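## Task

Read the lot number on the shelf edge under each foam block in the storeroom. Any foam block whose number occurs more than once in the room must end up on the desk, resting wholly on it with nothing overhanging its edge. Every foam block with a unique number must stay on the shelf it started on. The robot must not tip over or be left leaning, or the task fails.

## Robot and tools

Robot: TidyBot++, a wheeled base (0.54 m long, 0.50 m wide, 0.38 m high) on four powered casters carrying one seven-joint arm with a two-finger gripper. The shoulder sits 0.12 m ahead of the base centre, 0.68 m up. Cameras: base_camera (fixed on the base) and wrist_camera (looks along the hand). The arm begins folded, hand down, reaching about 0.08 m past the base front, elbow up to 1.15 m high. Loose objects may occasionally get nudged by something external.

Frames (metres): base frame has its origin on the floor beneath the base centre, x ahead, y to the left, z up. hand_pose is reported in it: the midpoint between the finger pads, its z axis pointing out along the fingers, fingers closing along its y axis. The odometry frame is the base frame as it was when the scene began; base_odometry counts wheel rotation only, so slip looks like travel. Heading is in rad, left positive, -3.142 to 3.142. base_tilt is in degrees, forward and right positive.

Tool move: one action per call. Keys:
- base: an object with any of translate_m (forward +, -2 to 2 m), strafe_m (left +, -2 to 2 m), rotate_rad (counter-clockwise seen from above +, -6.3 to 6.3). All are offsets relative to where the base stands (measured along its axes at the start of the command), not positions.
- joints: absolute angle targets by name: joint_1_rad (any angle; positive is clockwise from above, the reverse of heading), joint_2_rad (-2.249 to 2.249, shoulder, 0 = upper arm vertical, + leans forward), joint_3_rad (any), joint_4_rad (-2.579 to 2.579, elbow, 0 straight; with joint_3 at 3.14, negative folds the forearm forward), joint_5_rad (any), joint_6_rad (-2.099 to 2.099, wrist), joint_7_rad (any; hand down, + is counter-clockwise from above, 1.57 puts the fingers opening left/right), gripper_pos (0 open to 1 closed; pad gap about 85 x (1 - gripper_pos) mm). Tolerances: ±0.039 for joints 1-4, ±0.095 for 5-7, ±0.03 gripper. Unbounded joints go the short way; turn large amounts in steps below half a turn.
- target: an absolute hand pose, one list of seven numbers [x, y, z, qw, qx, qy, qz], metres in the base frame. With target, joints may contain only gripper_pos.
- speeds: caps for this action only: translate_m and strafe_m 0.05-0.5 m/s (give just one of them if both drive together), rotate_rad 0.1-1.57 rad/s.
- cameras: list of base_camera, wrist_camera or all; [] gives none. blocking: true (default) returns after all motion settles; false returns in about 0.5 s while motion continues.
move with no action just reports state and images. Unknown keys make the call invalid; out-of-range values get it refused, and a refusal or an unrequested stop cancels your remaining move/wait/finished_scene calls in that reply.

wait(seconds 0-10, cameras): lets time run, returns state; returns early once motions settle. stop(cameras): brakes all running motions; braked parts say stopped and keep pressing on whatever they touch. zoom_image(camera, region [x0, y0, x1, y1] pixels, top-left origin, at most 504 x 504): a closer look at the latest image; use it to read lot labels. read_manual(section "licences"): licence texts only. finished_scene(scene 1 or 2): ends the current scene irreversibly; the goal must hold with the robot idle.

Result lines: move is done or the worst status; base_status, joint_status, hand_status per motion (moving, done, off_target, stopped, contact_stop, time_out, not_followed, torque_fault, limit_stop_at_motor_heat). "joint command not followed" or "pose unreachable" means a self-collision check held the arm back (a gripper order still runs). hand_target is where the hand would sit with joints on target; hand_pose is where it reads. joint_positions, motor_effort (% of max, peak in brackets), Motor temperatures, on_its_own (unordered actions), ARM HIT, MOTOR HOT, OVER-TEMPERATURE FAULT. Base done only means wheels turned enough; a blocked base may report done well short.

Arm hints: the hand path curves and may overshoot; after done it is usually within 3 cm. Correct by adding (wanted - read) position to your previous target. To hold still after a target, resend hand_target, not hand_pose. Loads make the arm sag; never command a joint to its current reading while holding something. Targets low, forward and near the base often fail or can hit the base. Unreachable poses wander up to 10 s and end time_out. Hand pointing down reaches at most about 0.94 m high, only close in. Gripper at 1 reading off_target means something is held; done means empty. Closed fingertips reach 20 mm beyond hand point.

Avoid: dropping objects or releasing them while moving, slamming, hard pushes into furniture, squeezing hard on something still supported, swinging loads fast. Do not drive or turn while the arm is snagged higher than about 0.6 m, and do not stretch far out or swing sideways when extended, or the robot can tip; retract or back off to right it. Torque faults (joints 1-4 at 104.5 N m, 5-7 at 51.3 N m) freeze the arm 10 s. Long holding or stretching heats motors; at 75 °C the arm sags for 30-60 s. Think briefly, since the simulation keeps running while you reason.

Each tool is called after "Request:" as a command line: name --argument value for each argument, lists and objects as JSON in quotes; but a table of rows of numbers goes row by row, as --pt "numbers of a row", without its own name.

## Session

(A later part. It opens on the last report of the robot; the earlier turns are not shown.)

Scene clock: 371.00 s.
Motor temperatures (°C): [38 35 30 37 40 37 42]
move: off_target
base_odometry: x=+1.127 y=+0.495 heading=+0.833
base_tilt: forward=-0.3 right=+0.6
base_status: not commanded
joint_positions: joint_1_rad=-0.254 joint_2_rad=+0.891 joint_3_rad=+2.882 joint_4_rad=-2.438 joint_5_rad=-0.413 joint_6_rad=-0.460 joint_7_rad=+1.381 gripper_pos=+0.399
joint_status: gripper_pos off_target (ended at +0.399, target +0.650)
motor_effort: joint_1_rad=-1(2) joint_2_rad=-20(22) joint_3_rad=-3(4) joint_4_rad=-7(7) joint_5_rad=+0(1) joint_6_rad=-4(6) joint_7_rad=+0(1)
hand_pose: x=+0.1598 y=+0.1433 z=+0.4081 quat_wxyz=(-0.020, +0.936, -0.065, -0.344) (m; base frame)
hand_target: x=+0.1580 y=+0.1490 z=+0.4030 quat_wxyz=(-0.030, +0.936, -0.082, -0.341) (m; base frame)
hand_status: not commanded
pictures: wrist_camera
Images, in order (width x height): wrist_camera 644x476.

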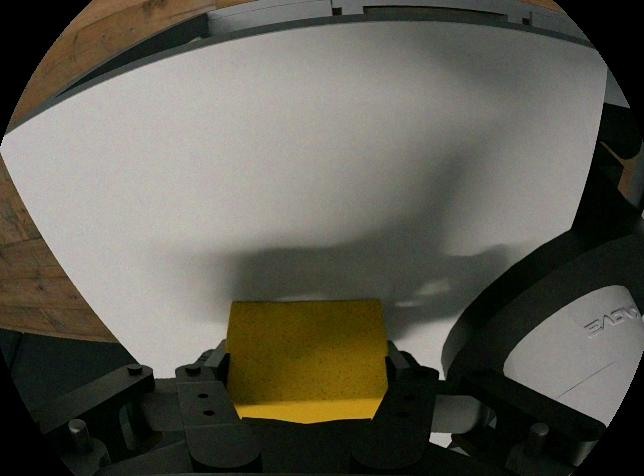

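Request:
move --target '[0.25, 0.155, 0.54, -0.03, 0.936, -0.082, -0.341]' --cameras '[]'

Request:
move --target '[0.42, 0.08, 0.72, 0, 0.998, -0.04, -0.05]' --cameras '["wrist_camera"]'

Request:
move --target '[0.5, 0.0, 1.03, 0, 0.906, 0, 0.423]' --cameras '["wrist_camera","base_camera"]'

Scene clock: 373.27 s.
Motor temperatures (°C): [38 35 30 37 40 37 42]
move: done
base_odometry: x=+1.127 y=+0.495 heading=+0.833
base_tilt: forward=-0.3 right=+0.6
base_status: not commanded
joint_positions: joint_1_rad=-0.255 joint_2_rad=+0.499 joint_3_rad=+3.011 joint_4_rad=-2.168 joint_5_rad=-0.389 joint_6_rad=-1.084 joint_7_rad=+1.293 gripper_pos=+0.399
joint_status: not commanded
motor_effort: joint_1_rad=+0(1) joint_2_rad=-22(24) joint_3_rad=-2(4) joint_4_rad=+4(6) joint_5_rad=-1(1) joint_6_rad=-5(6) joint_7_rad=+0(1)
hand_pose: x=+0.2497 y=+0.1739 z=+0.5341 quat_wxyz=(-0.062, +0.937, -0.085, -0.333) (m; base frame)
hand_target: x=+0.2500 y=+0.1550 z=+0.5400 quat_wxyz=(-0.030, +0.936, -0.082, -0.341) (m; base frame)
hand_status: done (0.020 m and 3.8 deg from the pose sent, 0.160 m and 2.3 deg at the start)
pictures: none
No camera images: "cameras" was empty.

Scene clock: 374.87 s.
Motor temperatures (°C): [38 35 30 37 40 37 42]
move: done
base_odometry: x=+1.127 y=+0.495 heading=+0.833
base_tilt: forward=-0.3 right=+0.6
base_status: not commanded
joint_positions: joint_1_rad=-0.177 joint_2_rad=+0.088 joint_3_rad=+3.047 joint_4_rad=-1.731 joint_5_rad=-0.095 joint_6_rad=-1.384 joint_7_rad=+1.293 gripper_pos=+0.399
joint_status: not commanded
motor_effort: joint_1_rad=+0(1) joint_2_rad=-18(24) joint_3_rad=+0(2) joint_4_rad=+16(17) joint_5_rad=+0(2) joint_6_rad=+0(5) joint_7_rad=+0(1)
hand_pose: x=+0.4208 y=+0.1151 z=+0.7148 quat_wxyz=(-0.040, +0.998, -0.014, -0.043) (m; base frame)
hand_target: x=+0.4200 y=+0.0800 z=+0.7200 quat_wxyz=(+0.000, +0.998, -0.040, -0.050) (m; base frame)
hand_status: done (0.036 m and 5.6 deg from the pose sent, 0.269 m and 34.5 deg at the start)
pictures: wrist_camera
Images, in order (width x height): wrist_camera 644x476.

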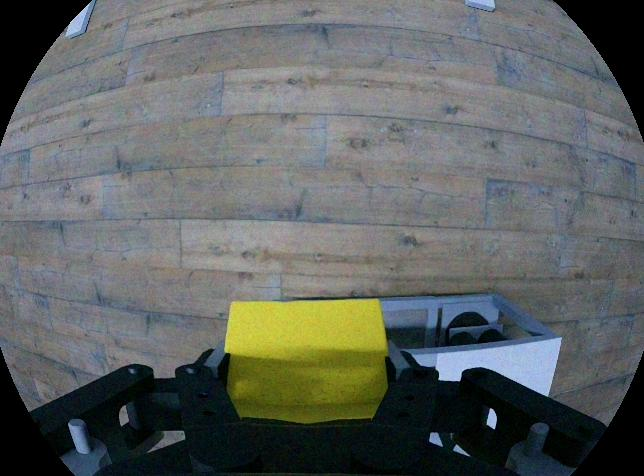

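Scene clock: 376.43 s.
Motor temperatures (°C): [38 35 30 37 40 37 42]
move: done
base_odometry: x=+1.127 y=+0.495 heading=+0.833
base_tilt: forward=-0.4 right=+0.6
base_status: not commanded
joint_positions: joint_1_rad=-0.028 joint_2_rad=-0.327 joint_3_rad=+3.134 joint_4_rad=-1.412 joint_5_rad=-0.068 joint_6_rad=-1.252 joint_7_rad=+1.525 gripper_pos=+0.399
joint_status: not commanded
motor_effort: joint_1_rad=-1(1) joint_2_rad=-7(21) joint_3_rad=+1(1) joint_4_rad=+19(20) joint_5_rad=+0(0) joint_6_rad=+7(7) joint_7_rad=+0(1)
hand_pose: x=+0.4848 y=+0.0353 z=+1.0114 quat_wxyz=(-0.048, +0.920, -0.001, +0.389) (m; base frame)
hand_target: x=+0.5000 y=+0.0000 z=+1.0300 quat_wxyz=(+0.000, +0.906, +0.000, +0.423) (m; base frame)
hand_status: done (0.043 m and 7.0 deg from the pose sent, 0.345 m and 55.2 deg at the start)
pictures: base_camera, wrist_camera
Images, in order (width x height): base_camera 644x364, wrist_camera 644x476.

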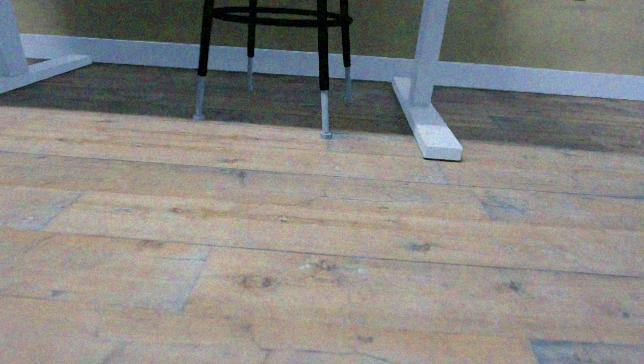

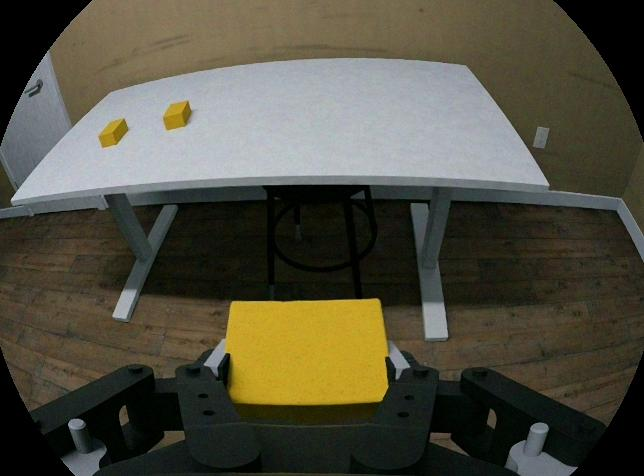

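Request:
move --base '{"translate_m":0.52}' --speeds '{"translate_m":0.3}' --cameras '["base_camera","wrist_camera"]'

Request:
move --target '[0.7, 0.0, 0.93, 0, 0.906, 0, 0.423]' --cameras '["wrist_camera"]'

Request:
move --target '[0.71, 0.0, 0.84, 0, 0.906, 0, 0.423]' --cameras '["wrist_camera"]'

Scene clock: 379.30 s.
Motor temperatures (°C): [38 35 30 37 40 37 42]
move: done
base_odometry: x=+1.477 y=+0.880 heading=+0.833
base_tilt: forward=-0.3 right=+0.6
base_status: done
joint_positions: joint_1_rad=-0.028 joint_2_rad=-0.324 joint_3_rad=+3.135 joint_4_rad=-1.412 joint_5_rad=-0.066 joint_6_rad=-1.243 joint_7_rad=+1.528 gripper_pos=+0.399
joint_status: not commanded
motor_effort: joint_1_rad=+0(1) joint_2_rad=-7(11) joint_3_rad=+1(1) joint_4_rad=+19(20) joint_5_rad=+0(1) joint_6_rad=+6(7) joint_7_rad=+0(1)
hand_pose: x=+0.4877 y=+0.0339 z=+1.0125 quat_wxyz=(-0.047, +0.919, -0.001, +0.392) (m; base frame)
hand_target: x=+0.5000 y=+0.0000 z=+1.0300 quat_wxyz=(+0.000, +0.906, +0.000, +0.423) (m; base frame)
hand_status: not commanded
pictures: base_camera, wrist_camera
Images, in order (width x height): base_camera 644x364, wrist_camera 644x476.

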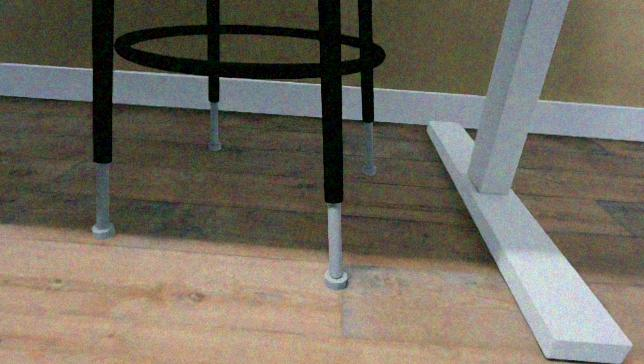

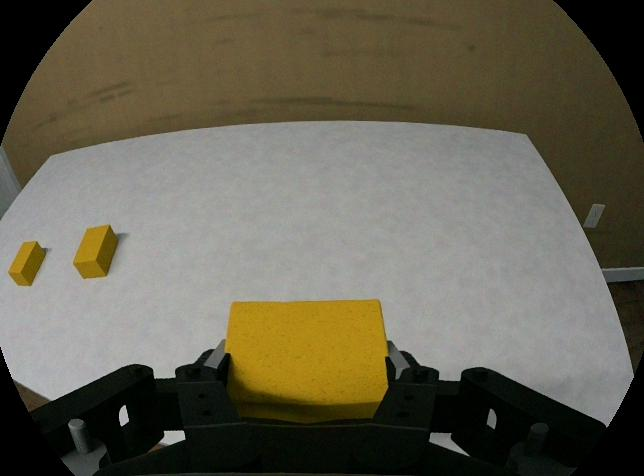

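Scene clock: 381.17 s.
Motor temperatures (°C): [38 35 30 37 40 37 42]
move: done
base_odometry: x=+1.477 y=+0.880 heading=+0.833
base_tilt: forward=-0.3 right=+0.6
base_status: not commanded
joint_positions: joint_1_rad=-0.028 joint_2_rad=+0.060 joint_3_rad=+3.150 joint_4_rad=-1.412 joint_5_rad=-0.066 joint_6_rad=-0.845 joint_7_rad=+1.536 gripper_pos=+0.399
joint_status: not commanded
motor_effort: joint_1_rad=+0(1) joint_2_rad=-23(26) joint_3_rad=+0(1) joint_4_rad=+22(23) joint_5_rad=+0(0) joint_6_rad=+7(7) joint_7_rad=+0(1)
hand_pose: x=+0.6853 y=+0.0279 z=+0.9218 quat_wxyz=(-0.042, +0.916, -0.017, +0.399) (m; base frame)
hand_target: x=+0.7000 y=+0.0000 z=+0.9300 quat_wxyz=(+0.000, +0.906, +0.000, +0.423) (m; base frame)
hand_status: done (0.033 m and 6.0 deg from the pose sent, 0.230 m and 6.6 deg at the start)
pictures: wrist_camera
Images, in order (width x height): wrist_camera 644x476.

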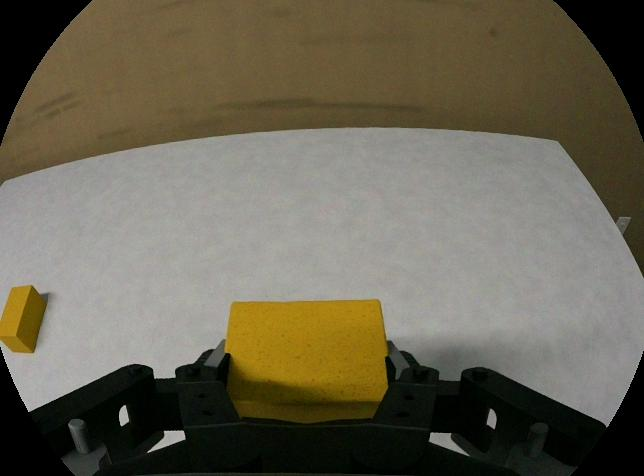

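Scene clock: 382.77 s.
Motor temperatures (°C): [38 35 30 37 40 37 42]
move: done
base_odometry: x=+1.477 y=+0.880 heading=+0.833
base_tilt: forward=-0.3 right=+0.6
base_status: not commanded
joint_positions: joint_1_rad=-0.028 joint_2_rad=+0.086 joint_3_rad=+3.150 joint_4_rad=-1.635 joint_5_rad=-0.066 joint_6_rad=-0.561 joint_7_rad=+1.540 gripper_pos=+0.399
joint_status: not commanded
motor_effort: joint_1_rad=+0(1) joint_2_rad=-23(25) joint_3_rad=+0(0) joint_4_rad=+22(23) joint_5_rad=+0(1) joint_6_rad=+7(8) joint_7_rad=+0(1)
hand_pose: x=+0.7015 y=+0.0238 z=+0.8513 quat_wxyz=(-0.038, +0.908, -0.023, +0.416) (m; base frame)
hand_target: x=+0.7100 y=+0.0000 z=+0.8400 quat_wxyz=(+0.000, +0.906, +0.000, +0.423) (m; base frame)
hand_status: done (0.028 m and 5.1 deg from the pose sent, 0.090 m and 6.0 deg at the start)
pictures: wrist_camera
Images, in order (width x height): wrist_camera 644x476.

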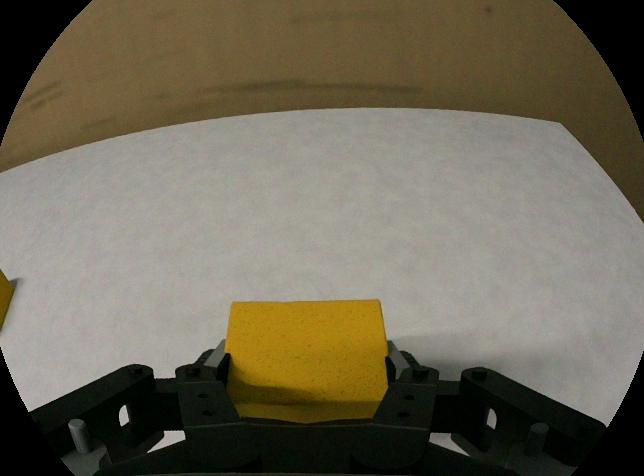

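Step down.

Request:
move --target '[0.715, 0.0, 0.82, 0, 0.906, 0, 0.423]' --cameras '[]'

Request:
move --target '[0.715, 0.0, 0.808, 0, 0.906, 0, 0.423]' --cameras '[]'

Request:
move --target '[0.715, 0.0, 0.796, 0, 0.906, 0, 0.423]' --cameras '[]'

Request:
move --target '[0.715, 0.0, 0.784, 0, 0.906, 0, 0.423]' --cameras '["wrist_camera"]'

Scene clock: 383.80 s.
Motor temperatures (°C): [38 35 30 37 40 37 42]
move: done
base_odometry: x=+1.477 y=+0.880 heading=+0.833
base_tilt: forward=-0.3 right=+0.6
base_status: not commanded
joint_positions: joint_1_rad=-0.028 joint_2_rad=+0.105 joint_3_rad=+3.150 joint_4_rad=-1.673 joint_5_rad=-0.066 joint_6_rad=-0.493 joint_7_rad=+1.542 gripper_pos=+0.399
joint_status: not commanded
motor_effort: joint_1_rad=+0(1) joint_2_rad=-24(25) joint_3_rad=+0(0) joint_4_rad=+21(22) joint_5_rad=+0(1) joint_6_rad=+7(8) joint_7_rad=+0(1)
hand_pose: x=+0.7086 y=+0.0227 z=+0.8353 quat_wxyz=(-0.036, +0.906, -0.024, +0.421) (m; base frame)
hand_target: x=+0.7150 y=+0.0000 z=+0.8200 quat_wxyz=(+0.000, +0.906, +0.000, +0.423) (m; base frame)
hand_status: done (0.028 m and 5.0 deg from the pose sent, 0.042 m and 5.1 deg at the start)
pictures: none
No camera images: "cameras" was empty.

Scene clock: 384.50 s.
Motor temperatures (°C): [38 35 30 37 40 37 42]
move: done
base_odometry: x=+1.477 y=+0.880 heading=+0.833
base_tilt: forward=-0.3 right=+0.6
base_status: not commanded
joint_positions: joint_1_rad=-0.028 joint_2_rad=+0.110 joint_3_rad=+3.150 joint_4_rad=-1.704 joint_5_rad=-0.066 joint_6_rad=-0.455 joint_7_rad=+1.543 gripper_pos=+0.399
joint_status: not commanded
motor_effort: joint_1_rad=+0(1) joint_2_rad=-24(25) joint_3_rad=+0(0) joint_4_rad=+22(22) joint_5_rad=+0(1) joint_6_rad=+6(8) joint_7_rad=+0(1)
hand_pose: x=+0.7088 y=+0.0220 z=+0.8247 quat_wxyz=(-0.035, +0.906, -0.024, +0.422) (m; base frame)
hand_target: x=+0.7150 y=+0.0000 z=+0.8080 quat_wxyz=(+0.000, +0.906, +0.000, +0.423) (m; base frame)
hand_status: done (0.028 m and 4.9 deg from the pose sent, 0.036 m and 5.0 deg at the start)
pictures: none
No camera images: "cameras" was empty.

Scene clock: 385.23 s.
Motor temperatures (°C): [38 35 30 37 40 37 42]
move: done
base_odometry: x=+1.477 y=+0.880 heading=+0.833
base_tilt: forward=-0.3 right=+0.6
base_status: not commanded
joint_positions: joint_1_rad=-0.027 joint_2_rad=+0.119 joint_3_rad=+3.150 joint_4_rad=-1.733 joint_5_rad=-0.066 joint_6_rad=-0.416 joint_7_rad=+1.544 gripper_pos=+0.399
joint_status: not commanded
motor_effort: joint_1_rad=+0(1) joint_2_rad=-24(25) joint_3_rad=+0(0) joint_4_rad=+21(23) joint_5_rad=+0(1) joint_6_rad=+7(8) joint_7_rad=+0(1)
hand_pose: x=+0.7094 y=+0.0213 z=+0.8130 quat_wxyz=(-0.034, +0.905, -0.025, +0.422) (m; base frame)
hand_target: x=+0.7150 y=+0.0000 z=+0.7960 quat_wxyz=(+0.000, +0.906, +0.000, +0.423) (m; base frame)
hand_status: done (0.028 m and 4.8 deg from the pose sent, 0.037 m and 4.9 deg at the start)
pictures: none
No camera images: "cameras" was empty.

Scene clock: 385.90 s.
Motor temperatures (°C): [38 35 30 37 40 37 42]
move: done
base_odometry: x=+1.477 y=+0.880 heading=+0.833
base_tilt: forward=-0.3 right=+0.6
base_status: not commanded
joint_positions: joint_1_rad=-0.026 joint_2_rad=+0.124 joint_3_rad=+3.150 joint_4_rad=-1.760 joint_5_rad=-0.066 joint_6_rad=-0.375 joint_7_rad=+1.545 gripper_pos=+0.399
joint_status: not commanded
motor_effort: joint_1_rad=+0(1) joint_2_rad=-22(25) joint_3_rad=+1(1) joint_4_rad=+19(22) joint_5_rad=+1(1) joint_6_rad=+7(7) joint_7_rad=+0(0)
hand_pose: x=+0.7105 y=+0.0199 z=+0.8053 quat_wxyz=(-0.033, +0.904, -0.025, +0.426) (m; base frame)
hand_target: x=+0.7150 y=+0.0000 z=+0.7840 quat_wxyz=(+0.000, +0.906, +0.000, +0.423) (m; base frame)
hand_status: done (0.030 m and 4.8 deg from the pose sent, 0.036 m and 4.8 deg at the start)
pictures: wrist_camera
Images, in order (width x height): wrist_camera 644x476.

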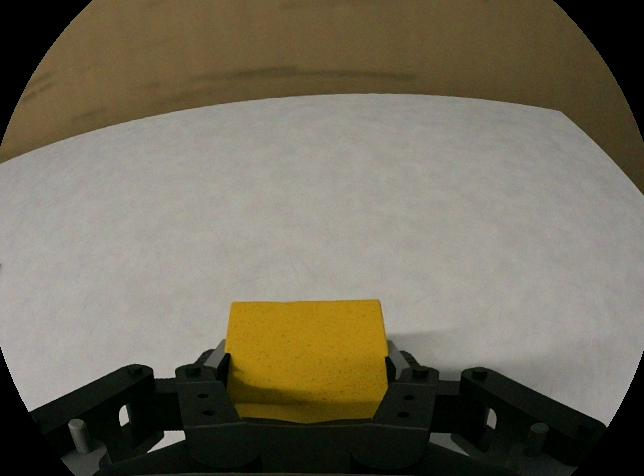

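Contact starting (effort dropping). One small step, then release.

Request:
move --target '[0.715, 0.0, 0.776, 0, 0.906, 0, 0.423]' --cameras '[]'

Request:
move --joints '{"gripper_pos":0.0}' --cameras '["wrist_camera"]'

Request:
move --target '[0.56, 0.0, 0.92, 0, 0.906, 0, 0.423]' --cameras '["wrist_camera"]'

Request:
move --base '{"translate_m":-0.35}' --cameras '["wrist_camera"]'

Scene clock: 386.87 s.
Motor temperatures (°C): [38 35 30 37 40 37 42]
move: done
base_odometry: x=+1.477 y=+0.880 heading=+0.833
base_tilt: forward=-0.3 right=+0.6
base_status: not commanded
joint_positions: joint_1_rad=-0.025 joint_2_rad=+0.123 joint_3_rad=+3.149 joint_4_rad=-1.772 joint_5_rad=-0.066 joint_6_rad=-0.350 joint_7_rad=+1.546 gripper_pos=+0.399
joint_status: not commanded
motor_effort: joint_1_rad=+2(2) joint_2_rad=-21(23) joint_3_rad=+2(3) joint_4_rad=+19(20) joint_5_rad=+2(2) joint_6_rad=+6(9) joint_7_rad=+0(0)
hand_pose: x=+0.7119 y=+0.0191 z=+0.8051 quat_wxyz=(-0.032, +0.901, -0.026, +0.433) (m; base frame)
hand_target: x=+0.7150 y=+0.0000 z=+0.7760 quat_wxyz=(+0.000, +0.906, +0.000, +0.423) (m; base frame)
hand_status: done (0.035 m and 4.9 deg from the pose sent, 0.036 m and 4.8 deg at the start)
pictures: none
No camera images: "cameras" was empty.

Scene clock: 387.77 s.
Motor temperatures (°C): [38 35 30 37 40 37 42]
move: done
base_odometry: x=+1.477 y=+0.880 heading=+0.833
base_tilt: forward=-0.3 right=+0.6
base_status: not commanded
joint_positions: joint_1_rad=-0.021 joint_2_rad=+0.138 joint_3_rad=+3.149 joint_4_rad=-1.778 joint_5_rad=-0.066 joint_6_rad=-0.350 joint_7_rad=+1.547 gripper_pos=+0.000
joint_status: all done
motor_effort: joint_1_rad=+0(1) joint_2_rad=-24(26) joint_3_rad=+0(2) joint_4_rad=+21(22) joint_5_rad=+1(1) joint_6_rad=+7(7) joint_7_rad=+0(1)
hand_pose: x=+0.7117 y=+0.0169 z=+0.7931 quat_wxyz=(-0.031, +0.905, -0.027, +0.423) (m; base frame)
hand_target: x=+0.7150 y=+0.0000 z=+0.7760 quat_wxyz=(+0.000, +0.906, +0.000, +0.423) (m; base frame)
hand_status: not commanded
pictures: wrist_camera
Images, in order (width x height): wrist_camera 644x476.

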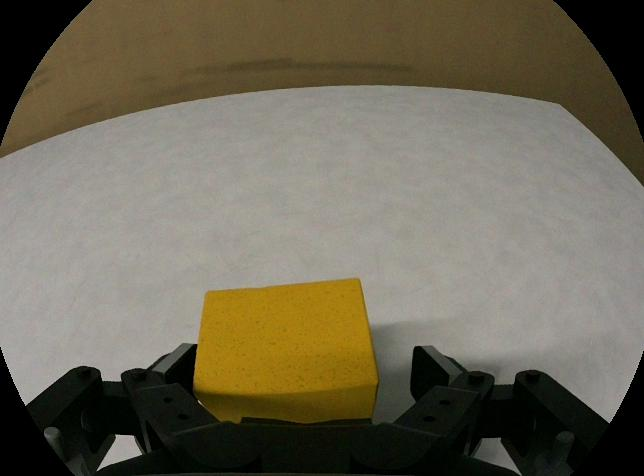

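Scene clock: 389.70 s.
Motor temperatures (°C): [38 35 30 37 40 37 42]
move: done
base_odometry: x=+1.477 y=+0.880 heading=+0.833
base_tilt: forward=-0.3 right=+0.6
base_status: not commanded
joint_positions: joint_1_rad=-0.021 joint_2_rad=-0.265 joint_3_rad=+3.149 joint_4_rad=-1.746 joint_5_rad=-0.066 joint_6_rad=-0.749 joint_7_rad=+1.547 gripper_pos=+0.000
joint_status: not commanded
motor_effort: joint_1_rad=+0(1) joint_2_rad=-11(27) joint_3_rad=+1(1) joint_4_rad=+21(22) joint_5_rad=+0(1) joint_6_rad=+7(8) joint_7_rad=+0(1)
hand_pose: x=+0.5678 y=+0.0213 z=+0.9259 quat_wxyz=(-0.040, +0.897, -0.017, +0.439) (m; base frame)
hand_target: x=+0.5600 y=+0.0000 z=+0.9200 quat_wxyz=(+0.000, +0.906, +0.000, +0.423) (m; base frame)
hand_status: done (0.023 m and 5.4 deg from the pose sent, 0.198 m and 4.7 deg at the start)
pictures: wrist_camera
Images, in order (width x height): wrist_camera 644x476.

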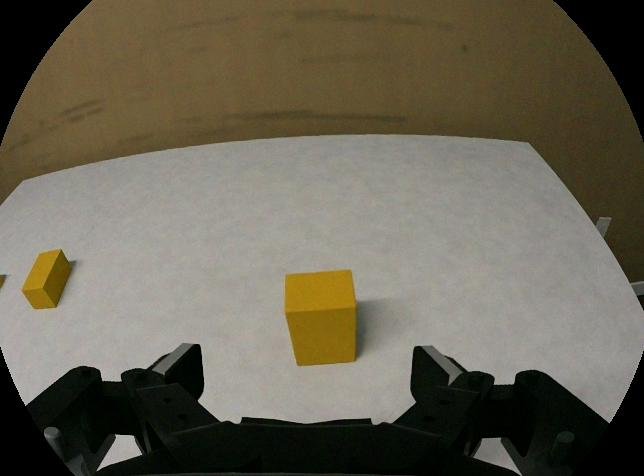

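Scene clock: 391.63 s.
Motor temperatures (°C): [38 35 30 37 40 37 42]
move: done
base_odometry: x=+1.241 y=+0.621 heading=+0.834
base_tilt: forward=-0.3 right=+0.6
base_status: done
joint_positions: joint_1_rad=-0.021 joint_2_rad=-0.277 joint_3_rad=+3.149 joint_4_rad=-1.744 joint_5_rad=-0.064 joint_6_rad=-0.758 joint_7_rad=+1.547 gripper_pos=+0.000
joint_status: not commanded
motor_effort: joint_1_rad=+0(2) joint_2_rad=-10(15) joint_3_rad=+0(2) joint_4_rad=+21(23) joint_5_rad=+0(1) joint_6_rad=+7(8) joint_7_rad=+0(1)
hand_pose: x=+0.5636 y=+0.0208 z=+0.9302 quat_wxyz=(-0.039, +0.896, -0.016, +0.442) (m; base frame)
hand_target: x=+0.5600 y=+0.0000 z=+0.9200 quat_wxyz=(+0.000, +0.906, +0.000, +0.423) (m; base frame)
hand_status: not commanded
pictures: wrist_camera
Images, in order (width x height): wrist_camera 644x476.

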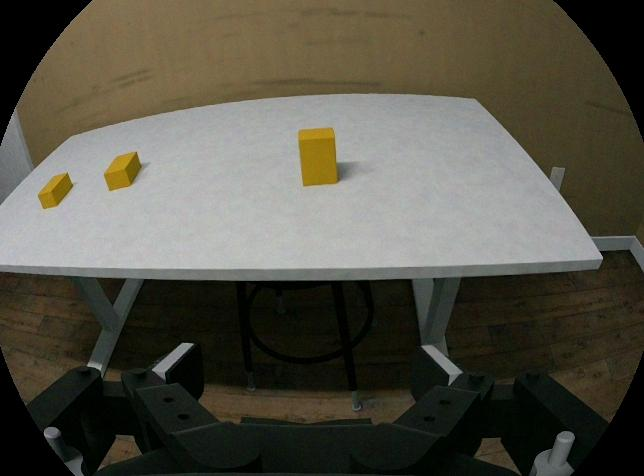

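Request:
finished_scene --scene 2

The scene is finished: the task was done.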